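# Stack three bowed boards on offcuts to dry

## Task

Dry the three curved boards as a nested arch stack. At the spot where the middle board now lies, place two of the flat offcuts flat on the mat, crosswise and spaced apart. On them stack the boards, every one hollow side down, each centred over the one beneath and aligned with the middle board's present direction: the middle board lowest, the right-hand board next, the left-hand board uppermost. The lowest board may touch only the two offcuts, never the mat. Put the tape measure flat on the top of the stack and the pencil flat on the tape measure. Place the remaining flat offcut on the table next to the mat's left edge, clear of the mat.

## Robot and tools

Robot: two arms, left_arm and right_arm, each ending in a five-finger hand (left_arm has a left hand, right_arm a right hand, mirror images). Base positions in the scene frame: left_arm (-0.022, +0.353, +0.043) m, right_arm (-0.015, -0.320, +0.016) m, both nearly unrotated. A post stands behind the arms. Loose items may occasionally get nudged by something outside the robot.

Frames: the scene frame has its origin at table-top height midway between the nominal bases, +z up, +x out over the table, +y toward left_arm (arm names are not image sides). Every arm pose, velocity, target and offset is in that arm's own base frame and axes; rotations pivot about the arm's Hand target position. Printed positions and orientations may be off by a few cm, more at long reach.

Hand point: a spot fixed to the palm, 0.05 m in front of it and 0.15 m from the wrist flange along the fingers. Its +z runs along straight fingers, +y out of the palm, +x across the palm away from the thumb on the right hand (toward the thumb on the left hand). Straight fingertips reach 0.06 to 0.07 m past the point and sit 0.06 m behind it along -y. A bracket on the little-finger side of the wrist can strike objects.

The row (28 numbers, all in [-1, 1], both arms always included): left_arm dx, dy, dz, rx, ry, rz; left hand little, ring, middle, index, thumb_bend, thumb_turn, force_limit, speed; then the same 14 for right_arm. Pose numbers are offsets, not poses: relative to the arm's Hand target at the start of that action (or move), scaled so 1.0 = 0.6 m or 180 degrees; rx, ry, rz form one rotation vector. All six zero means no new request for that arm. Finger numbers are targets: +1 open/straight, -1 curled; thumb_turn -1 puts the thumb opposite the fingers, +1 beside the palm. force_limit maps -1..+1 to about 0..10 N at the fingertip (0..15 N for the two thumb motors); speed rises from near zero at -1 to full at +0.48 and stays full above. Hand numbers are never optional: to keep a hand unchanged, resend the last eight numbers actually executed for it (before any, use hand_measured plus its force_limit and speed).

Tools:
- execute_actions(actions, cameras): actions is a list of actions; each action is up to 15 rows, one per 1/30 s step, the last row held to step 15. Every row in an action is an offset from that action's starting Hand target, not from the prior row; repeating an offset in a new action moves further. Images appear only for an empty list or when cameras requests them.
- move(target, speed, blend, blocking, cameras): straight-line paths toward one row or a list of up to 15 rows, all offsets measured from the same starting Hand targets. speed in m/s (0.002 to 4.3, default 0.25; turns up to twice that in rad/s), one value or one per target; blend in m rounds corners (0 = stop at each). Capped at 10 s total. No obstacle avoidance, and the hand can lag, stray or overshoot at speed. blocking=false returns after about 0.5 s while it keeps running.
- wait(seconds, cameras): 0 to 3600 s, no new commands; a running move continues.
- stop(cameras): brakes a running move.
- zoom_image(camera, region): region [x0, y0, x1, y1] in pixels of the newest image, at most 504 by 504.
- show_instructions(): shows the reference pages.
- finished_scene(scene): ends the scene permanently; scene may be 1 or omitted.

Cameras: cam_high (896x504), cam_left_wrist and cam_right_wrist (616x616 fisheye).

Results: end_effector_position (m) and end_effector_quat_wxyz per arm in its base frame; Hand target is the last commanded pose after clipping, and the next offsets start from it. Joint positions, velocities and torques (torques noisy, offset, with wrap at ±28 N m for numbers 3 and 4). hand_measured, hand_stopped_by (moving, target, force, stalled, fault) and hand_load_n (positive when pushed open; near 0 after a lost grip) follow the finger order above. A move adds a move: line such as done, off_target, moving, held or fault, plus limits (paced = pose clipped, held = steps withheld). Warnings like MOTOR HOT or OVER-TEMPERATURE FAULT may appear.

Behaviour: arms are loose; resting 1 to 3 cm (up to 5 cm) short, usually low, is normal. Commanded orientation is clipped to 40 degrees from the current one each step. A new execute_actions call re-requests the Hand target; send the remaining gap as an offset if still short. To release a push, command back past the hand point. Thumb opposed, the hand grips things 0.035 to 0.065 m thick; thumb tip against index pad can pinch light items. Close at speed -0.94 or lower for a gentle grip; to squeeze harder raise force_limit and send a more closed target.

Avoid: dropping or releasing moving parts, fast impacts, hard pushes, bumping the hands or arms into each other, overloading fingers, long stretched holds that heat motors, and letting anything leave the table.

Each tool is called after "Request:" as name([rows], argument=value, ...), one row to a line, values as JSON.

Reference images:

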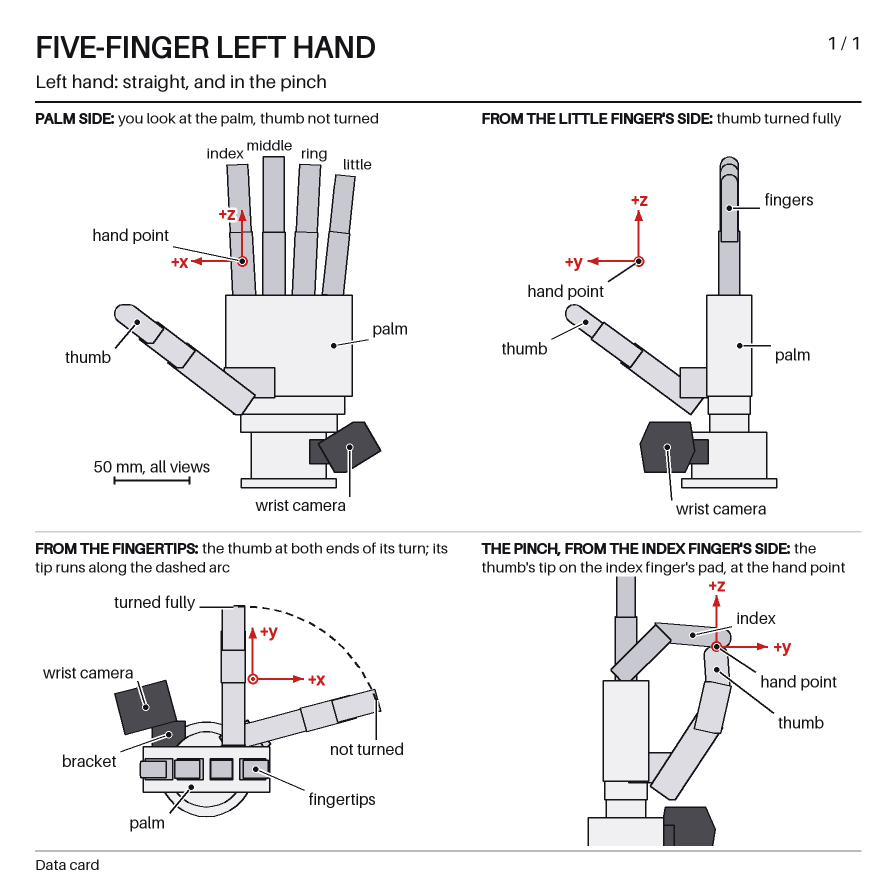

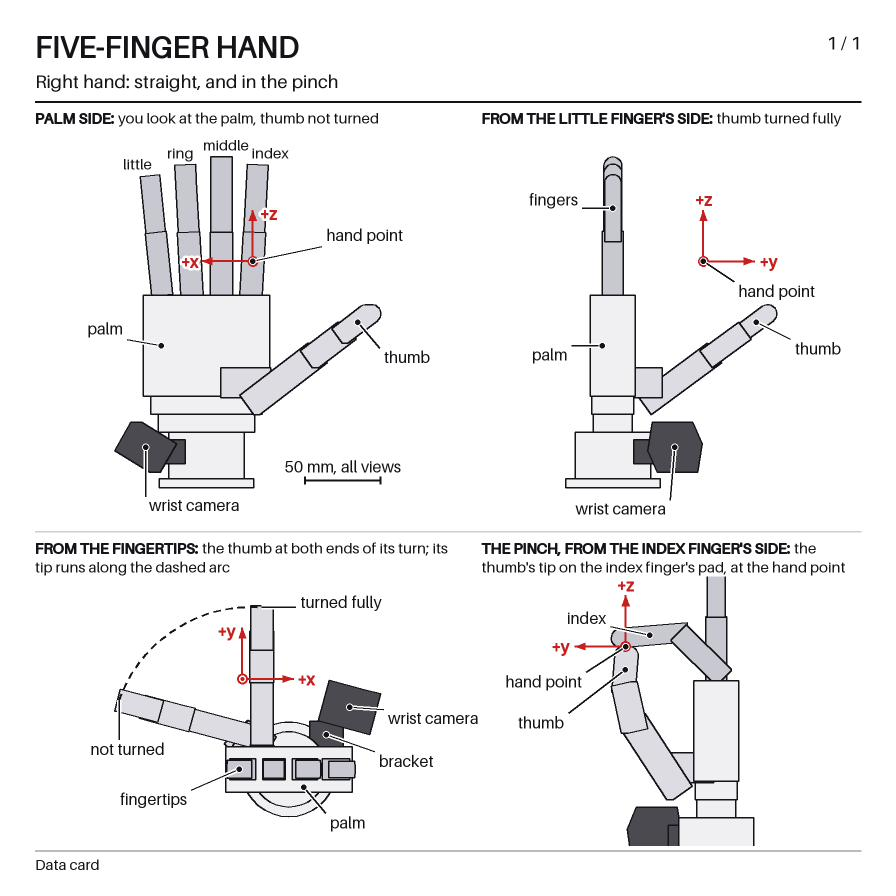

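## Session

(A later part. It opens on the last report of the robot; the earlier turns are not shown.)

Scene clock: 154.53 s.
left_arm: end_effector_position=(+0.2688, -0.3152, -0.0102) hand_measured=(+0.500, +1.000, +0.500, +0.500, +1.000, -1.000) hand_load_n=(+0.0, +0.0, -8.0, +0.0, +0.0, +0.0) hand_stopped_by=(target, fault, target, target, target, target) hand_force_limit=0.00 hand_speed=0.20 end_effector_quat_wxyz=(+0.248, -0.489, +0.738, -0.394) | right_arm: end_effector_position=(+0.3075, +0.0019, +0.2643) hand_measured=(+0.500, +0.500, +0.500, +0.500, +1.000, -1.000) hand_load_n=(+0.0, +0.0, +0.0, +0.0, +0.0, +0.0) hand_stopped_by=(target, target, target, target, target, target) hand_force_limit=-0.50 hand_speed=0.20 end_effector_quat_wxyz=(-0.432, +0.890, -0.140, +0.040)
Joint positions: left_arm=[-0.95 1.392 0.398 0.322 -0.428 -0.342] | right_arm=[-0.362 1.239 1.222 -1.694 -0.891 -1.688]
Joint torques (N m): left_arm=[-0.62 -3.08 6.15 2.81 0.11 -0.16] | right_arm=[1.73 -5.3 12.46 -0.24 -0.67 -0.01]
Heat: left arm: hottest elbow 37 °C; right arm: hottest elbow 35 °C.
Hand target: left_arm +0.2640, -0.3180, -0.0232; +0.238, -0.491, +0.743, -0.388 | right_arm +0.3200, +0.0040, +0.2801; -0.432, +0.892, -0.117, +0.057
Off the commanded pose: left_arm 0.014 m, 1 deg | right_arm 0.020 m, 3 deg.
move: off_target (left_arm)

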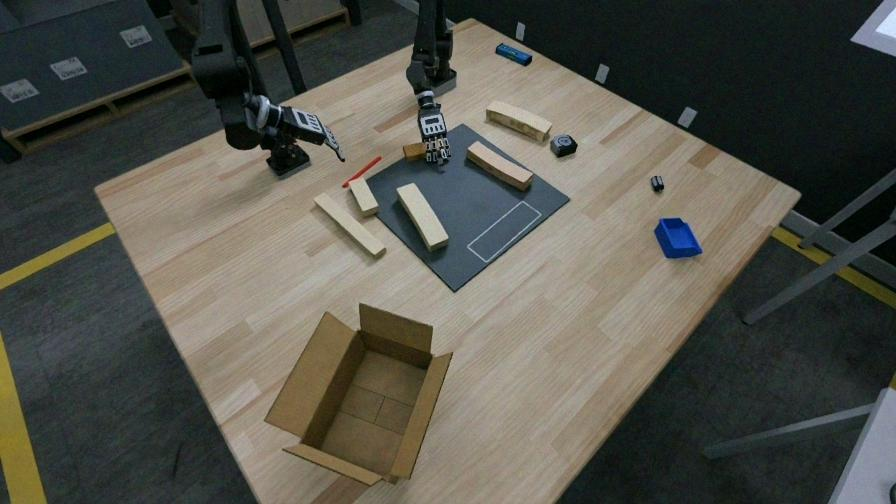

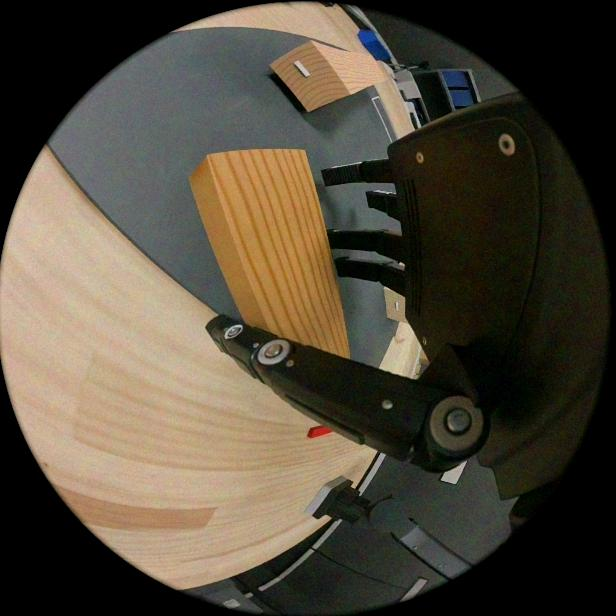

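Request:
move([
  [0,0,0.035,0,0,0, 0.5,0.5,0.5,0.5,1,-1,0.0,0.2, 0,0,0,0,0,0, 0.5,0.5,0.5,0.5,1,-1,-0.5,0.2],
], speed=0.04, cameras=[])

Scene clock: 156.90 s.
left_arm: end_effector_position=(+0.2619, -0.3108, -0.0101) hand_measured=(+0.500, +1.000, +0.500, +0.500, +1.000, -1.000) hand_load_n=(+0.0, +0.0, +1.5, +0.0, +0.0, +0.0) hand_stopped_by=(target, fault, target, target, target, target) hand_force_limit=0.00 hand_speed=0.20 end_effector_quat_wxyz=(+0.241, -0.490, +0.745, -0.382) | right_arm: end_effector_position=(+0.3075, +0.0019, +0.2643) hand_measured=(+0.500, +0.500, +0.500, +0.500, +1.000, -1.000) hand_load_n=(+0.0, -0.5, +0.0, +0.0, +0.0, +0.0) hand_stopped_by=(target, target, target, target, target, target) hand_force_limit=-0.50 hand_speed=0.20 end_effector_quat_wxyz=(-0.432, +0.890, -0.140, +0.040)
Joint positions: left_arm=[-0.95 1.364 0.398 0.263 -0.414 -0.349] | right_arm=[-0.362 1.239 1.222 -1.694 -0.891 -1.688]
Joint torques (N m): left_arm=[-0.62 -6.3 8.18 1.16 -0.11 -0.15] | right_arm=[1.73 -5.36 12.45 -0.25 -0.68 -0.01]
Heat: left arm: hottest elbow 37 °C; right arm: hottest elbow 35 °C.
Hand target: left_arm +0.2640, -0.3180, -0.0022; +0.238, -0.491, +0.743, -0.388 | right_arm +0.3200, +0.0040, +0.2801; -0.432, +0.892, -0.117, +0.057
Off the commanded pose: left_arm 0.011 m, 1 deg | right_arm 0.020 m, 3 deg.
move: off_target (left_arm)

Request:
move([
  [0,0,0,0,0,0, 0.3,0.5,-0.4,-0.4,1,-1,0.0,-0.8, 0,0,0,0,0,0, 0.5,0.5,0.5,0.5,1,-1,-0.5,0.2],
], speed=0.04, cameras=["cam_high","cam_left_wrist"])

Request:
zoom_image(camera="cam_high", region=[390, 80, 490, 180])

Scene clock: 159.07 s.
left_arm: end_effector_position=(+0.2636, -0.3096, -0.0077) hand_measured=(+0.300, +1.000, -0.014, -0.034, +1.000, -1.000) hand_load_n=(+0.0, +0.0, +7.5, +5.5, +1.0, +0.0) hand_stopped_by=(target, fault, force, force, target, target) hand_force_limit=0.00 hand_speed=-0.80 end_effector_quat_wxyz=(+0.240, -0.494, +0.743, -0.384) | right_arm: end_effector_position=(+0.3075, +0.0019, +0.2643) hand_measured=(+0.500, +0.500, +0.500, +0.500, +1.000, -1.000) hand_load_n=(+0.0, +0.0, +0.0, +0.0, +0.0, +0.0) hand_stopped_by=(target, target, target, target, target, target) hand_force_limit=-0.50 hand_speed=0.20 end_effector_quat_wxyz=(-0.432, +0.890, -0.140, +0.040)
Joint positions: left_arm=[-0.944 1.355 0.398 0.257 -0.413 -0.352] | right_arm=[-0.362 1.239 1.222 -1.694 -0.891 -1.688]
Joint torques (N m): left_arm=[-0.79 -5.95 8.21 1.51 -0.19 -0.12] | right_arm=[1.67 -5.36 12.48 -0.27 -0.68 -0.01]
Heat: left arm: hottest elbow 37 °C; right arm: hottest elbow 35 °C.
Hand target: left_arm +0.2640, -0.3180, -0.0022; +0.238, -0.491, +0.743, -0.388 | right_arm +0.3200, +0.0040, +0.2801; -0.432, +0.892, -0.117, +0.057
Off the commanded pose: left_arm 0.010 m, 1 deg | right_arm 0.020 m, 3 deg.
move: done

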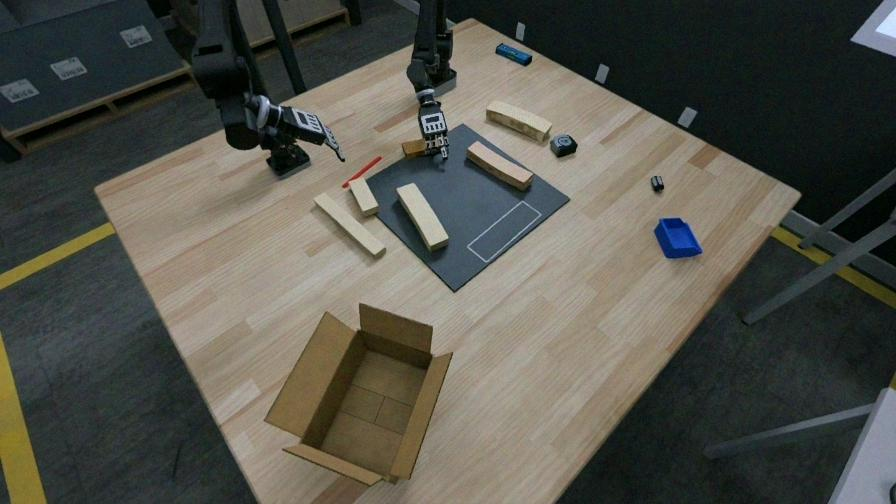

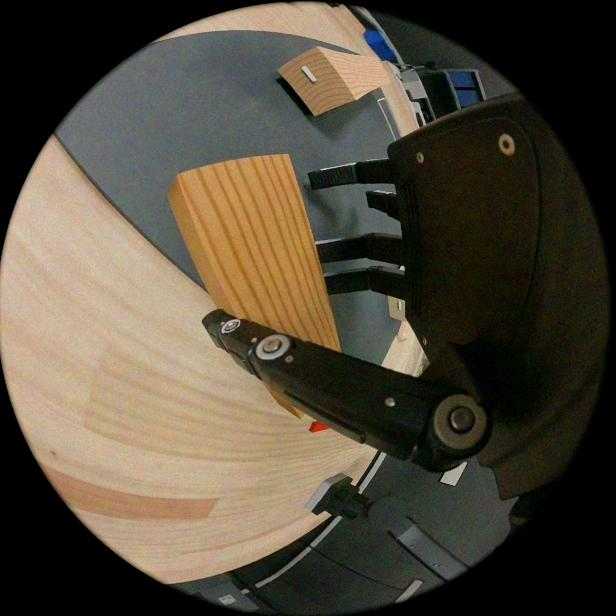

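Scaled by 5.040 from the camera's image (finer frame: 1280x720).

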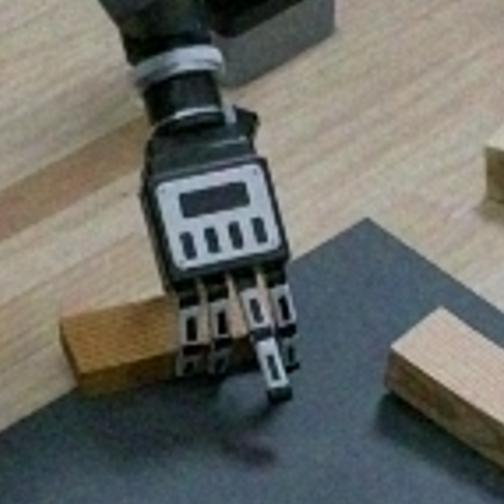

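Request:
move([
  [0.01,-0.01,0.17,0,0,0, 0.3,0.5,-0.4,-0.4,1,-1,0.0,-0.8, 0,0,0,0,0,0, 0.5,0.5,0.5,0.5,1,-1,-0.5,0.2],
  [0.255,-0.085,0.17,0,0,0.0506, 0.3,0.5,-0.4,-0.4,1,-1,0.0,-0.8, 0,0,0,0,0,0, 0.5,0.5,0.5,0.5,1,-1,-0.5,0.2],
], speed=0.08, cameras=["cam_high","cam_left_wrist"])

Request:
zoom_image(camera="cam_high", region=[390, 80, 530, 220])

Scene clock: 165.07 s.
left_arm: end_effector_position=(+0.3850, -0.3495, +0.0661) hand_measured=(+0.300, +1.000, -0.014, -0.034, +1.000, -1.000) hand_load_n=(+0.0, +0.0, +8.0, +5.5, +1.0, +0.0) hand_stopped_by=(target, fault, force, force, target, target) hand_force_limit=0.00 hand_speed=-0.80 end_effector_quat_wxyz=(+0.259, -0.545, +0.726, -0.331) | right_arm: end_effector_position=(+0.3075, +0.0019, +0.2643) hand_measured=(+0.500, +0.500, +0.500, +0.500, +1.000, -1.000) hand_load_n=(+0.0, +0.0, +0.0, +0.0, +0.0, +0.0) hand_stopped_by=(target, target, target, target, target, target) hand_force_limit=-0.50 hand_speed=0.20 end_effector_quat_wxyz=(-0.432, +0.890, -0.140, +0.040)
Joint positions: left_arm=[-0.792 1.462 0.835 -0.149 -0.394 -0.342] | right_arm=[-0.362 1.239 1.222 -1.694 -0.891 -1.688]
Joint torques (N m): left_arm=[0.79 -7.94 14.9 2.97 -0.41 0.01] | right_arm=[1.61 -5.42 12.46 -0.27 -0.68 -0.02]
Heat: left arm: hottest elbow 37 °C; right arm: hottest elbow 35 °C.
Hand target: left_arm +0.4170, -0.3690, +0.0998; +0.269, -0.548, +0.701, -0.368 | right_arm +0.3200, +0.0040, +0.2801; -0.432, +0.892, -0.117, +0.057
Off the commanded pose: left_arm 0.050 m, 5 deg | right_arm 0.020 m, 3 deg.
move: off_target (left_arm)

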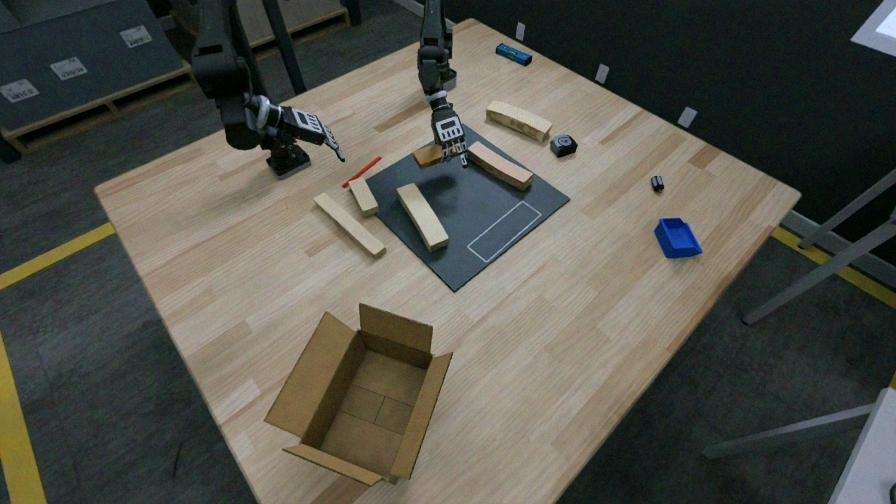

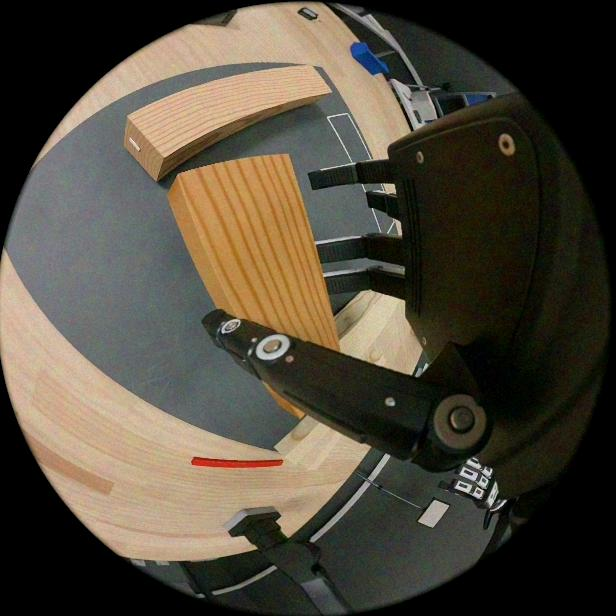

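Scaled by 3.600 from the camera's image (finer frame: 1280x720).

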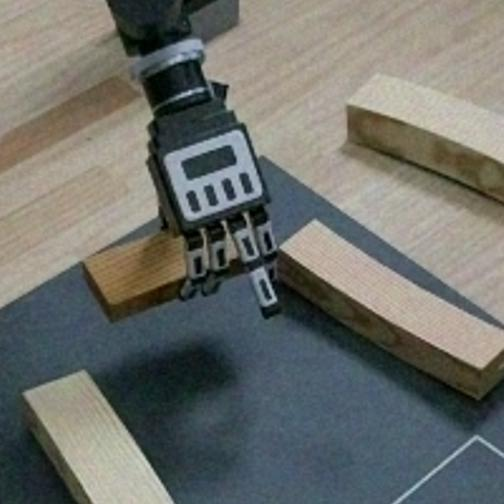

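Request:
move([
  [-0.003,0.0075,-0.1,-0.012,-0.013,0.006, 0.3,0.5,-0.4,-0.4,1,-1,0.0,-0.8, 0,0,0,0,0,0, 0.5,0.5,0.5,0.5,1,-1,-0.5,0.2],
], speed=0.06, cameras=["cam_high","cam_left_wrist"])

Request:
zoom_image(camera="cam_high", region=[390, 80, 530, 220])

Scene clock: 168.27 s.
left_arm: end_effector_position=(+0.4053, -0.3657, +0.0345) hand_measured=(+0.300, +1.000, -0.014, -0.034, +1.000, -1.000) hand_load_n=(+0.0, +0.0, +8.0, +5.5, +1.0, +0.0) hand_stopped_by=(target, fault, force, force, target, target) hand_force_limit=0.00 hand_speed=-0.80 end_effector_quat_wxyz=(+0.271, -0.543, +0.699, -0.378) | right_arm: end_effector_position=(+0.3075, +0.0019, +0.2643) hand_measured=(+0.500, +0.500, +0.500, +0.500, +1.000, -1.000) hand_load_n=(+0.0, +0.0, +0.0, +0.0, +0.0, +0.0) hand_stopped_by=(target, target, target, target, target, target) hand_force_limit=-0.50 hand_speed=0.20 end_effector_quat_wxyz=(-0.432, +0.890, -0.140, +0.040)
Joint positions: left_arm=[-0.792 1.571 0.786 0.119 -0.41 -0.342] | right_arm=[-0.362 1.239 1.222 -1.694 -0.891 -1.688]
Joint torques (N m): left_arm=[0.32 -9.88 8.1 3.25 -0.45 -0.13] | right_arm=[1.67 -5.42 12.44 -0.25 -0.67 -0.01]
Heat: left arm: hottest elbow 37 °C; right arm: hottest elbow 35 °C.
Hand target: left_arm +0.4152, -0.3645, +0.0398; +0.276, -0.552, +0.684, -0.390 | right_arm +0.3200, +0.0040, +0.2801; -0.432, +0.892, -0.117, +0.057
Off the commanded pose: left_arm 0.011 m, 2 deg | right_arm 0.020 m, 3 deg.
move: off_target (left_arm)

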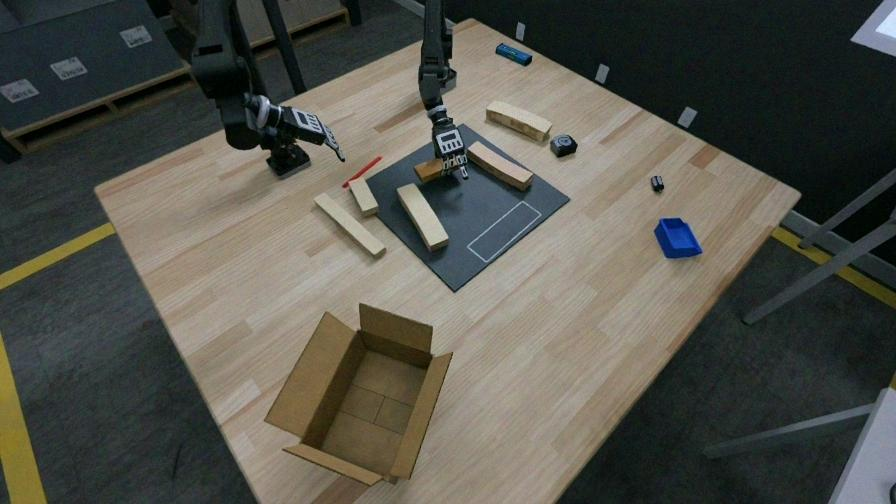

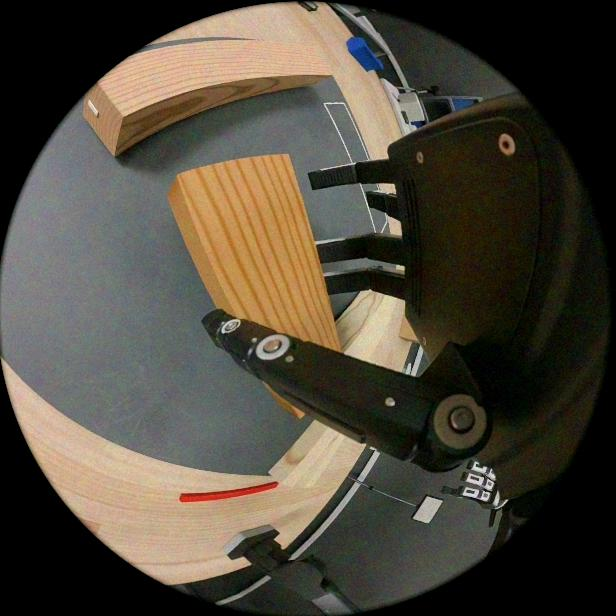

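Scaled by 3.600 from the camera's image (finer frame: 1280x720).

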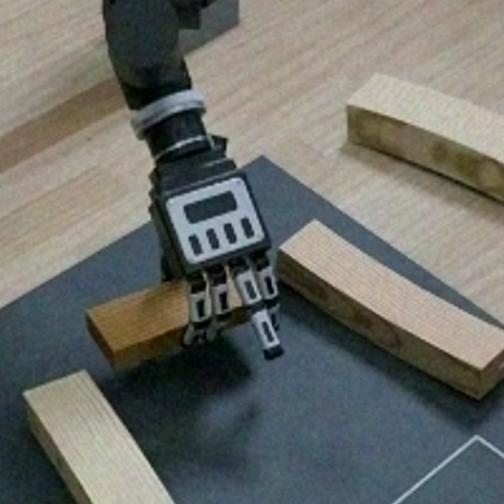

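Request:
move([
  [-0.005,0.015,-0.06,0.005,0.0079,0.003, 0.3,0.5,-0.4,-0.4,1,-1,0.0,-0.8, 0,0,0,0,0,0, 0.5,0.5,0.5,0.5,1,-1,-0.5,0.2],
], speed=0.05, cameras=["cam_high","cam_left_wrist"])

Request:
zoom_image(camera="cam_high", region=[390, 80, 530, 220])

Scene clock: 171.03 s.
left_arm: end_effector_position=(+0.4023, -0.3569, -0.0005) hand_measured=(+0.300, +1.000, -0.014, -0.034, +1.000, -1.000) hand_load_n=(+0.0, +0.0, +8.0, +5.5, +0.5, +0.0) hand_stopped_by=(target, fault, force, force, target, target) hand_force_limit=0.00 hand_speed=-0.80 end_effector_quat_wxyz=(+0.271, -0.547, +0.703, -0.364) | right_arm: end_effector_position=(+0.3075, +0.0019, +0.2643) hand_measured=(+0.500, +0.500, +0.500, +0.500, +1.000, -1.000) hand_load_n=(+0.0, +0.0, +0.0, +0.0, +0.0, +0.0) hand_stopped_by=(target, target, target, target, target, target) hand_force_limit=-0.50 hand_speed=0.20 end_effector_quat_wxyz=(-0.432, +0.890, -0.140, +0.040)
Joint positions: left_arm=[-0.785 1.637 0.756 0.185 -0.41 -0.343] | right_arm=[-0.362 1.239 1.222 -1.694 -0.891 -1.688]
Joint torques (N m): left_arm=[0.79 -9.35 7.39 3.15 -0.3 -0.17] | right_arm=[1.67 -5.36 12.46 -0.24 -0.68 -0.01]
Heat: left arm: hottest elbow 37 °C; right arm: hottest elbow 35 °C.
Hand target: left_arm +0.4122, -0.3555, +0.0038; +0.274, -0.558, +0.687, -0.376 | right_arm +0.3200, +0.0040, +0.2801; -0.432, +0.892, -0.117, +0.057
Off the commanded pose: left_arm 0.011 m, 3 deg | right_arm 0.020 m, 3 deg.
move: off_target (left_arm)

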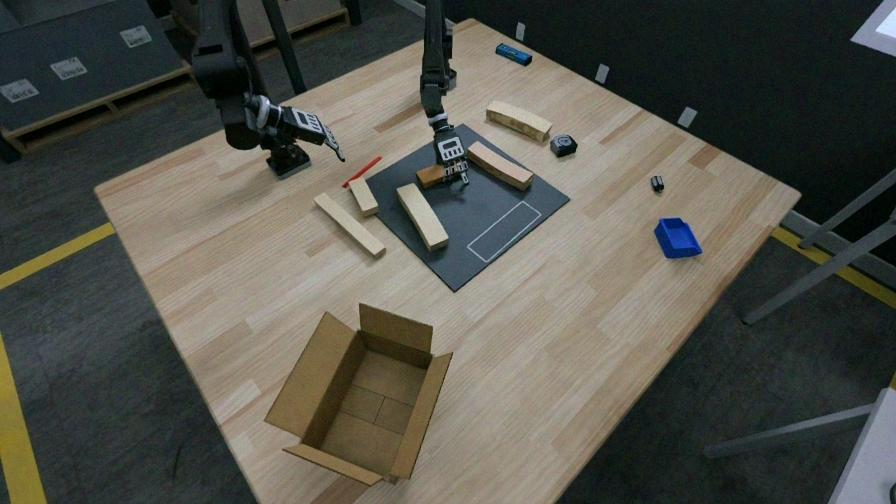

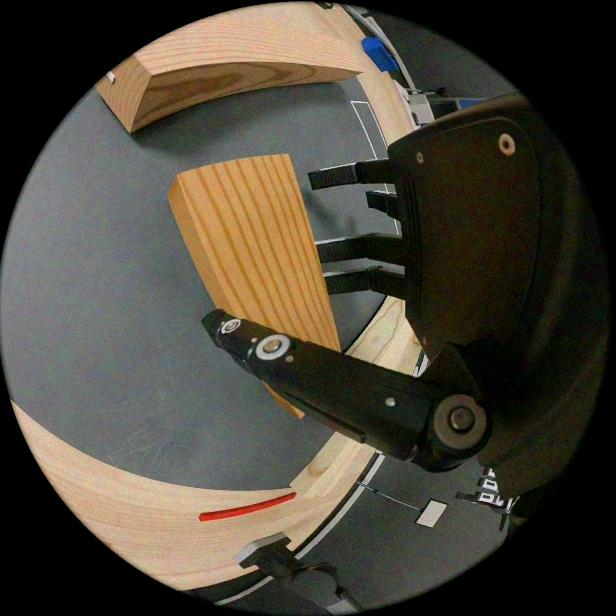

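Scaled by 3.600 from the camera's image (finer frame: 1280x720).

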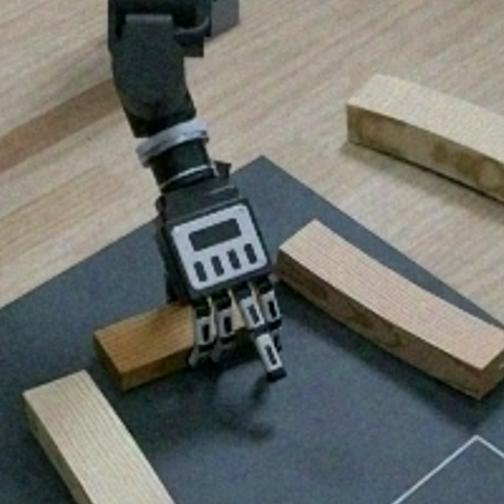

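Request:
move([
  [0.013,0.002,-0.012,0,0,0, 0.3,0.5,-0.4,-0.4,1,-1,0.0,-0.8, 0,0,0,0,0,0, 0.5,0.5,0.5,0.5,1,-1,-0.5,0.2],
], speed=0.04, cameras=["cam_high"])

Request:
zoom_image(camera="cam_high", region=[400, 120, 500, 220])

Scene clock: 172.60 s.
left_arm: end_effector_position=(+0.4073, -0.3547, -0.0068) hand_measured=(+0.300, +1.000, -0.014, -0.034, +1.000, -1.000) hand_load_n=(+0.0, +0.0, +7.5, +5.0, +1.0, +0.0) hand_stopped_by=(target, fault, force, force, target, target) hand_force_limit=0.00 hand_speed=-0.80 end_effector_quat_wxyz=(+0.270, -0.551, +0.700, -0.365) | right_arm: end_effector_position=(+0.3075, +0.0019, +0.2643) hand_measured=(+0.500, +0.500, +0.500, +0.500, +1.000, -1.000) hand_load_n=(+0.0, +0.0, +0.0, +0.0, +0.0, +0.0) hand_stopped_by=(target, target, target, target, target, target) hand_force_limit=-0.50 hand_speed=0.20 end_effector_quat_wxyz=(-0.432, +0.890, -0.140, +0.040)
Joint positions: left_arm=[-0.772 1.657 0.756 0.208 -0.402 -0.343] | right_arm=[-0.362 1.239 1.222 -1.694 -0.891 -1.688]
Joint torques (N m): left_arm=[1.2 -9.17 7.95 3.18 -0.13 -0.08] | right_arm=[1.73 -5.36 12.48 -0.28 -0.68 -0.02]
Heat: left arm: hottest elbow 37 °C; right arm: hottest elbow 35 °C.
Hand target: left_arm +0.4200, -0.3543, -0.0034; +0.274, -0.558, +0.687, -0.376 | right_arm +0.3200, +0.0040, +0.2801; -0.432, +0.892, -0.117, +0.057
Off the commanded pose: left_arm 0.013 m, 2 deg | right_arm 0.020 m, 3 deg.
move: off_target (left_arm)

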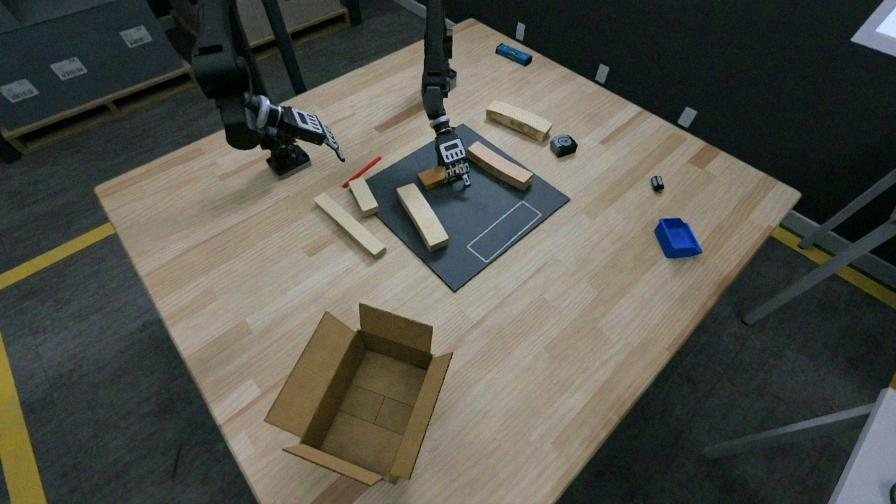

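Scaled by 5.040 from the camera's image (finer frame: 1280x720).

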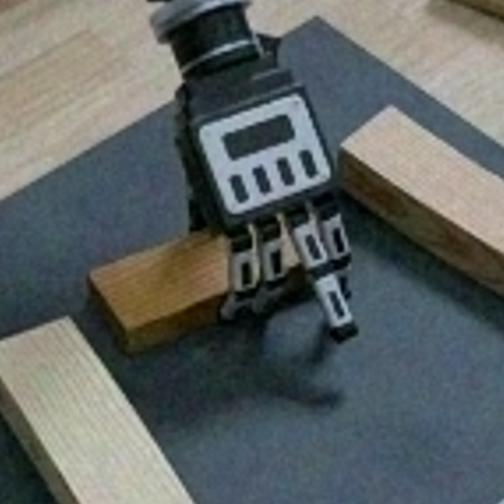

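Request:
move([
  [0.0,0,-0.012,0,0,0, 0.3,0.5,-0.4,-0.4,1,-1,0.0,-0.8, 0,0,0,0,0,0, 0.5,0.5,0.5,0.5,1,-1,-0.5,0.2],
], speed=0.03)

Scene clock: 174.33 s.
left_arm: end_effector_position=(+0.4086, -0.3559, -0.0065) hand_measured=(+0.300, +1.000, -0.014, -0.034, +1.000, -1.000) hand_load_n=(+0.0, +0.0, +7.0, +4.5, +1.0, -0.5) hand_stopped_by=(target, fault, force, force, target, target) hand_force_limit=0.00 hand_speed=-0.80 end_effector_quat_wxyz=(+0.271, -0.550, +0.699, -0.369) | right_arm: end_effector_position=(+0.3075, +0.0019, +0.2643) hand_measured=(+0.500, +0.500, +0.500, +0.500, +1.000, -1.000) hand_load_n=(+0.0, +0.0, +0.0, +0.0, +0.0, +0.0) hand_stopped_by=(target, target, target, target, target, target) hand_force_limit=-0.50 hand_speed=0.20 end_effector_quat_wxyz=(-0.432, +0.890, -0.140, +0.040)
Joint positions: left_arm=[-0.772 1.66 0.756 0.219 -0.402 -0.343] | right_arm=[-0.362 1.239 1.222 -1.694 -0.891 -1.688]
Joint torques (N m): left_arm=[1.38 -7.53 7.45 3.73 -0.17 -0.1] | right_arm=[1.61 -5.25 12.45 -0.28 -0.68 -0.02]
Heat: left arm: hottest elbow 37 °C; right arm: hottest elbow 35 °C.
Hand target: left_arm +0.4200, -0.3543, -0.0106; +0.274, -0.558, +0.687, -0.376 | right_arm +0.3200, +0.0040, +0.2801; -0.432, +0.892, -0.117, +0.057
Off the commanded pose: left_arm 0.012 m, 2 deg | right_arm 0.020 m, 3 deg.
move: off_target (left_arm)

Request:
move([
  [0.0,0,0.0,0,0,0, 0.3,0.5,0.25,0.25,1,-1,0.0,-0.5, 0,0,0,0,0,0, 0.5,0.5,0.5,0.5,1,-1,-0.5,0.2],
  [0.0,0,0.05,0,0,0, 0.3,0.5,0.4,0.4,1,-1,0.0,-0.5, 0,0,0,0,0,0, 0.5,0.5,0.5,0.5,1,-1,-0.5,0.2],
], speed=0.05, cameras=["cam_high","cam_left_wrist"])

Request:
zoom_image(camera="cam_high", region=[400, 120, 500, 220])

Scene clock: 177.87 s.
left_arm: end_effector_position=(+0.4066, -0.3525, +0.0031) hand_measured=(+0.300, +1.000, +0.400, +0.400, +1.000, -1.000) hand_load_n=(+0.0, -0.5, +0.0, +0.0, +0.0, +0.5) hand_stopped_by=(target, fault, target, target, target, target) hand_force_limit=0.00 hand_speed=-0.50 end_effector_quat_wxyz=(+0.269, -0.554, +0.698, -0.366) | right_arm: end_effector_position=(+0.3075, +0.0019, +0.2643) hand_measured=(+0.500, +0.500, +0.500, +0.500, +1.000, -1.000) hand_load_n=(+0.0, +0.0, +0.0, +0.0, +0.0, +0.0) hand_stopped_by=(target, target, target, target, target, target) hand_force_limit=-0.50 hand_speed=0.20 end_effector_quat_wxyz=(-0.432, +0.890, -0.140, +0.040)
Joint positions: left_arm=[-0.769 1.628 0.756 0.179 -0.401 -0.349] | right_arm=[-0.362 1.239 1.222 -1.694 -0.891 -1.688]
Joint torques (N m): left_arm=[0.91 -10.93 9.51 1.72 -0.25 -0.07] | right_arm=[1.61 -5.25 12.46 -0.24 -0.68 -0.02]
Heat: left arm: hottest elbow 37 °C; right arm: hottest elbow 35 °C.
Hand target: left_arm +0.4200, -0.3543, +0.0194; +0.274, -0.558, +0.687, -0.376 | right_arm +0.3200, +0.0040, +0.2801; -0.432, +0.892, -0.117, +0.057
Off the commanded pose: left_arm 0.021 m, 2 deg | right_arm 0.020 m, 3 deg.
move: off_target (left_arm); target 2's new numbers were sent with left_arm's hand 0.021 m and 2 deg from that target

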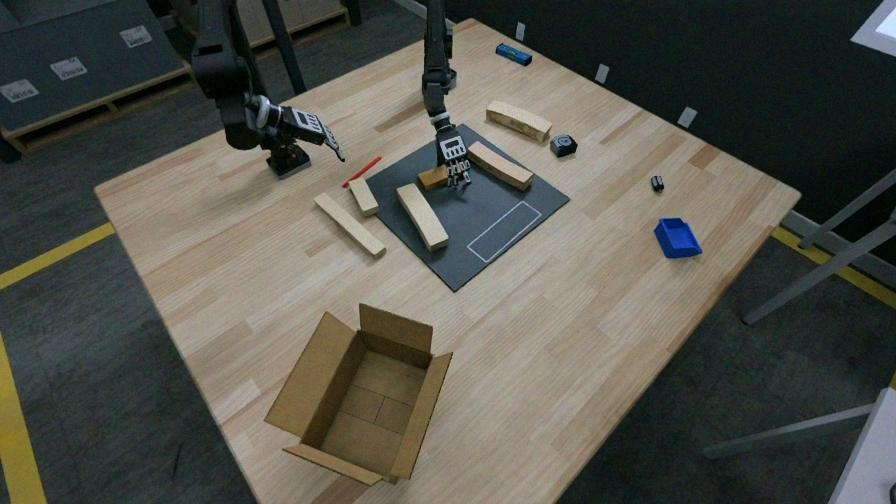

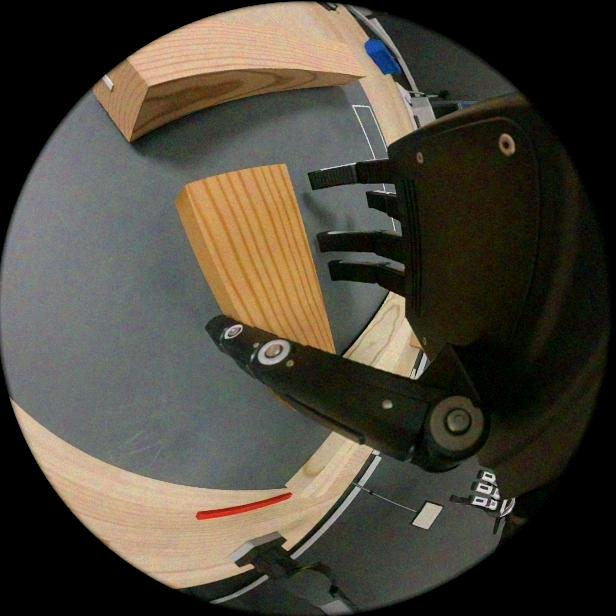

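Scaled by 5.040 from the camera's image (finer frame: 1280x720).

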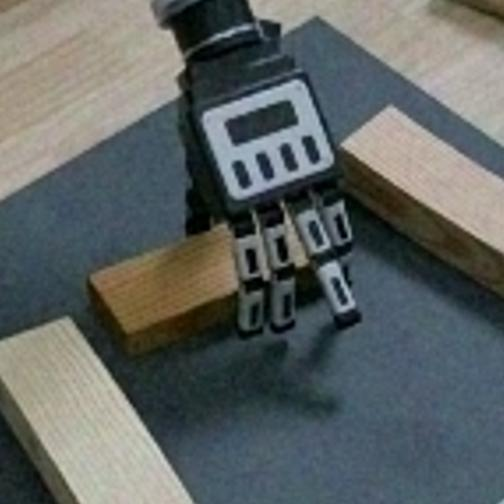

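Request:
move([
  [-0.03,0.03,0.25,0,0,0, 0.5,0.5,0.5,0.5,1,-1,0.0,-0.3, -0.025,0.09,-0.14,-0.0027,-0.0159,0, 0.5,0.5,0.5,0.5,1,-1,-0.5,0.2],
  [-0.1,0.457,0.383,0,0,-0.36, 0.5,0.5,0.5,0.5,1,-1,0.0,-0.3, -0.049,0.17,-0.283,-0.0027,-0.0159,0.0, 0.5,0.5,0.5,0.5,1,-1,-0.5,0.2],
], speed=0.15, blend=0.03, cameras=["all"])

Request:
zoom_image(camera="cam_high", region=[330, 110, 570, 290])

Request:
zoom_image(camera="cam_right_wrist", region=[200, 100, 500, 400])

Scene clock: 186.37 s.
left_arm: end_effector_position=(+0.3423, -0.0837, +0.2300) hand_measured=(+0.500, +1.000, +0.500, +0.500, +1.000, -1.000) hand_load_n=(-0.5, -0.5, +0.0, +0.0, +0.0, +0.0) hand_stopped_by=(target, fault, target, target, target, target) hand_force_limit=0.00 hand_speed=-0.30 end_effector_quat_wxyz=(+0.006, -0.117, +0.880, -0.461) | right_arm: end_effector_position=(+0.2853, +0.1003, +0.1024) hand_measured=(+0.500, +0.500, +0.500, +0.500, +1.000, -1.000) hand_load_n=(+0.0, +0.0, +0.0, +0.0, +0.0, +0.0) hand_stopped_by=(target, target, target, target, target, target) hand_force_limit=-0.50 hand_speed=0.20 end_effector_quat_wxyz=(-0.429, +0.893, -0.121, +0.065)
Joint positions: left_arm=[0.131 1.297 1.16 -1.415 0.959 1.427] | right_arm=[-0.06 1.11 0.685 -0.872 -0.866 -1.235]
Joint torques (N m): left_arm=[0.38 -6.48 14.86 0.24 0.84 0.11] | right_arm=[1.85 -5.6 8.44 1.42 -0.35 0.21]
Heat: left arm: hottest elbow 38 °C; right arm: hottest elbow 35 °C.
Hand target: left_arm +0.3600, -0.0801, +0.2492; +0.029, -0.103, +0.879, -0.464 | right_arm +0.2906, +0.1060, +0.1103; -0.431, +0.892, -0.106, +0.080
Off the commanded pose: left_arm 0.026 m, 3 deg | right_arm 0.011 m, 2 deg.
move: off_target (left_arm, right_arm)

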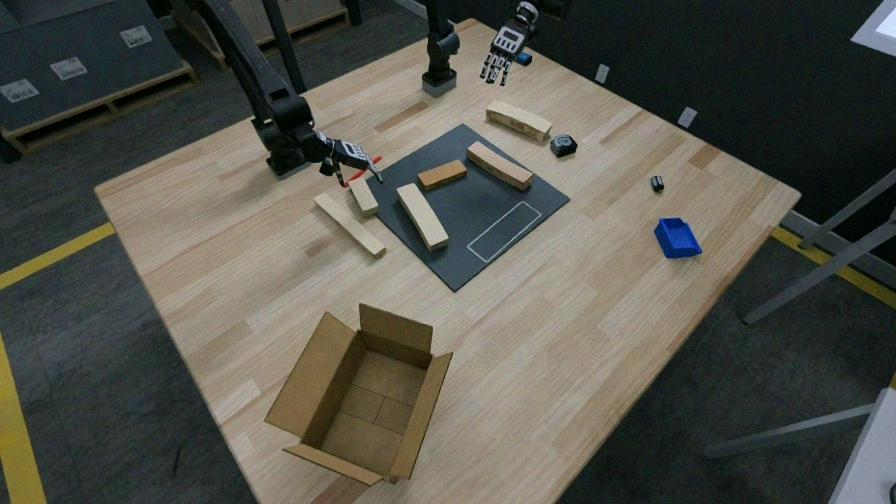

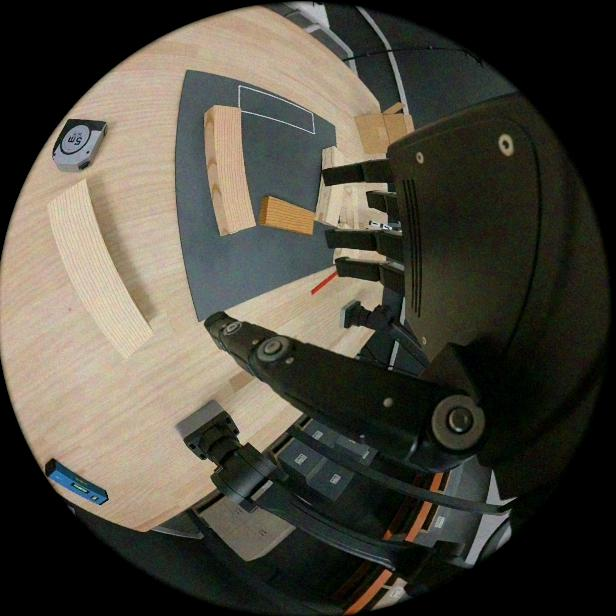

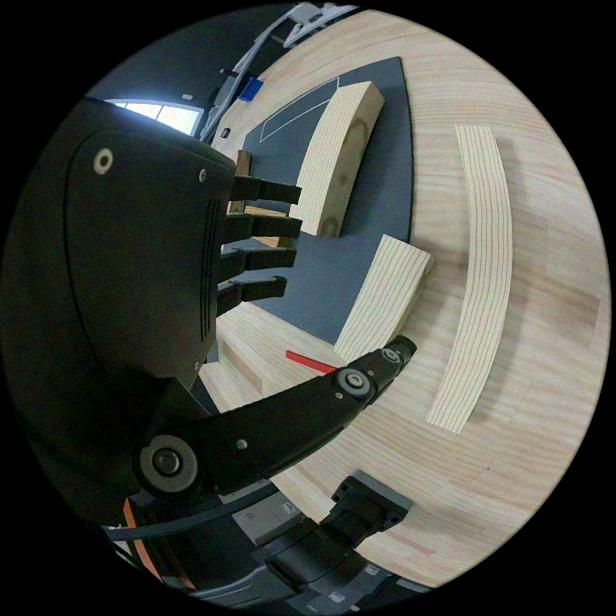

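Scaled by 2.100 from the camera's image (finer frame: 1280x720).

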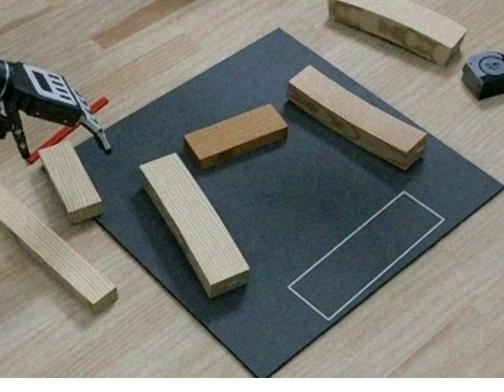

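Scaled by 1.680 from the camera's image (finer frame: 880x880).

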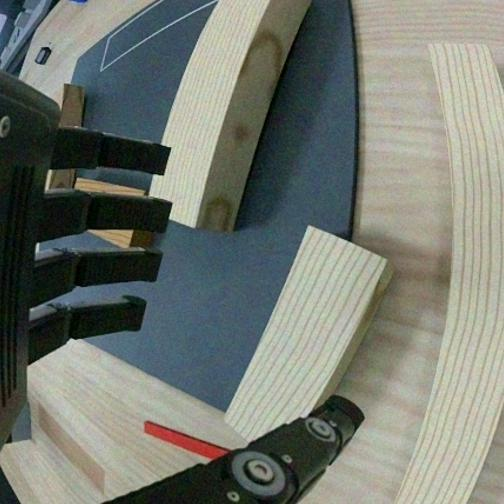

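Request:
move([
  [0,0,0,0,0,0, 0.5,0.5,0.5,0.5,1,-1,0.0,-0.3, -0.008,0.006,-0.085,0,0,0.0, 0.5,0.5,0.5,0.5,1,-1,-0.5,0.2],
], speed=0.08, cameras=["cam_high","cam_right_wrist"])

Request:
zoom_image(camera="cam_high", region=[300, 120, 400, 220])

Request:
zoom_image(camera="cam_right_wrist", region=[200, 150, 500, 450])

Scene clock: 190.27 s.
left_arm: end_effector_position=(+0.3423, -0.0836, +0.2300) hand_measured=(+0.500, +1.000, +0.500, +0.500, +1.000, -1.000) hand_load_n=(+0.0, +0.0, +0.0, +0.0, +0.0, +0.0) hand_stopped_by=(target, fault, target, target, target, target) hand_force_limit=0.00 hand_speed=-0.30 end_effector_quat_wxyz=(+0.006, -0.116, +0.880, -0.461) | right_arm: end_effector_position=(+0.2808, +0.1038, +0.0578) hand_measured=(+0.500, +0.500, +0.500, +0.500, +1.000, -1.000) hand_load_n=(+0.0, +0.0, +0.0, +0.0, +0.0, +0.0) hand_stopped_by=(target, target, target, target, target, target) hand_force_limit=-0.50 hand_speed=0.20 end_effector_quat_wxyz=(-0.429, +0.893, -0.116, +0.077)
Joint positions: left_arm=[0.131 1.297 1.16 -1.415 0.959 1.429] | right_arm=[-0.048 1.152 0.579 -0.686 -0.861 -1.217]
Joint torques (N m): left_arm=[1.26 -6.3 15.09 0.24 0.84 0.06] | right_arm=[1.79 -3.78 7.99 1.51 -0.34 0.21]
Heat: left arm: hottest elbow 38 °C; right arm: hottest elbow 35 °C.
Hand target: left_arm +0.3600, -0.0801, +0.2492; +0.029, -0.103, +0.879, -0.464 | right_arm +0.2858, +0.1096, +0.0593; -0.431, +0.892, -0.106, +0.080
Off the commanded pose: left_arm 0.026 m, 3 deg | right_arm 0.008 m, 1 deg.
move: done

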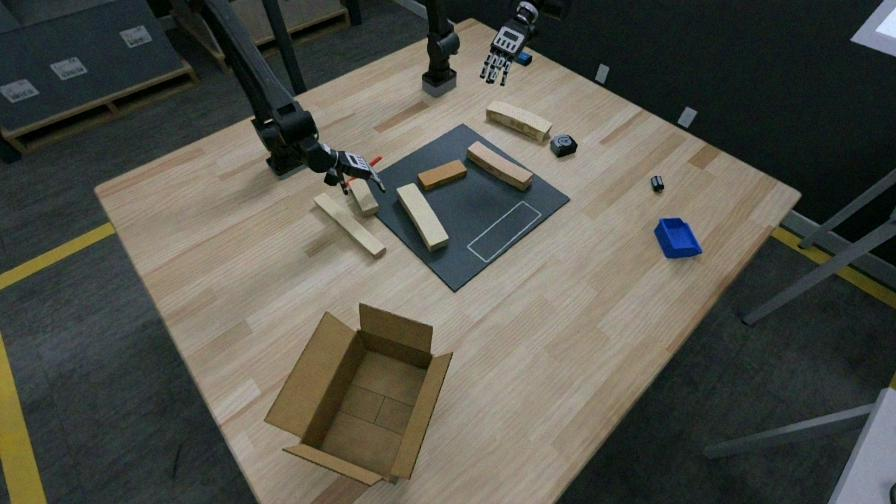

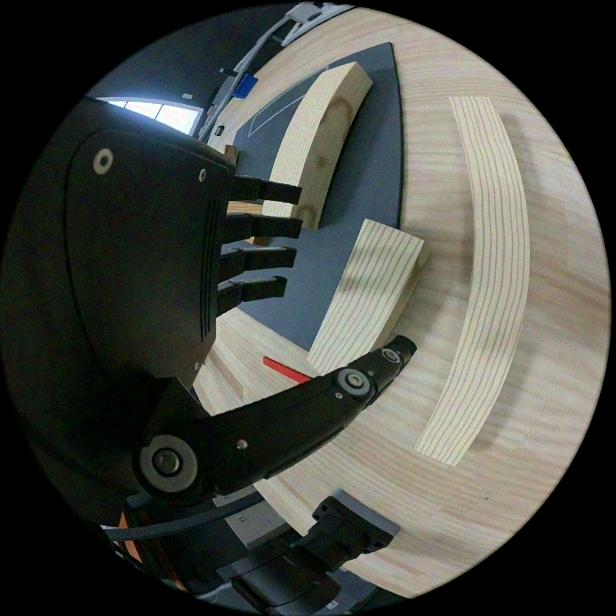

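Scaled by 5.040 from the camera's image (finer frame: 1280x720).

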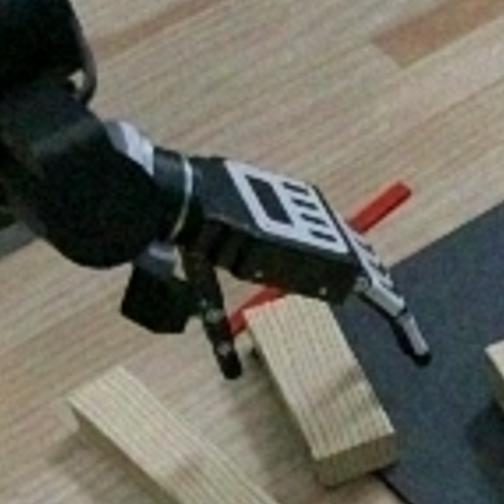

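Scaled by 1.680 from the camera's image (finer frame: 880x880).

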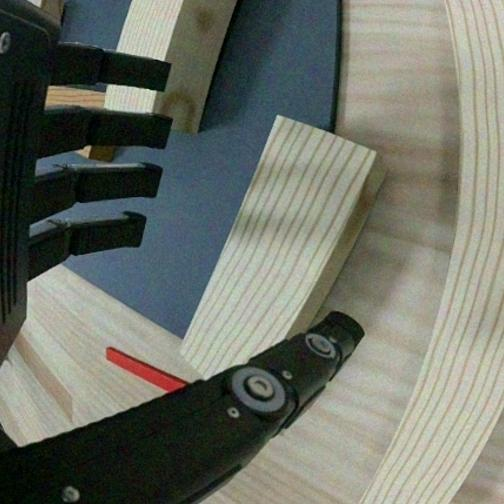

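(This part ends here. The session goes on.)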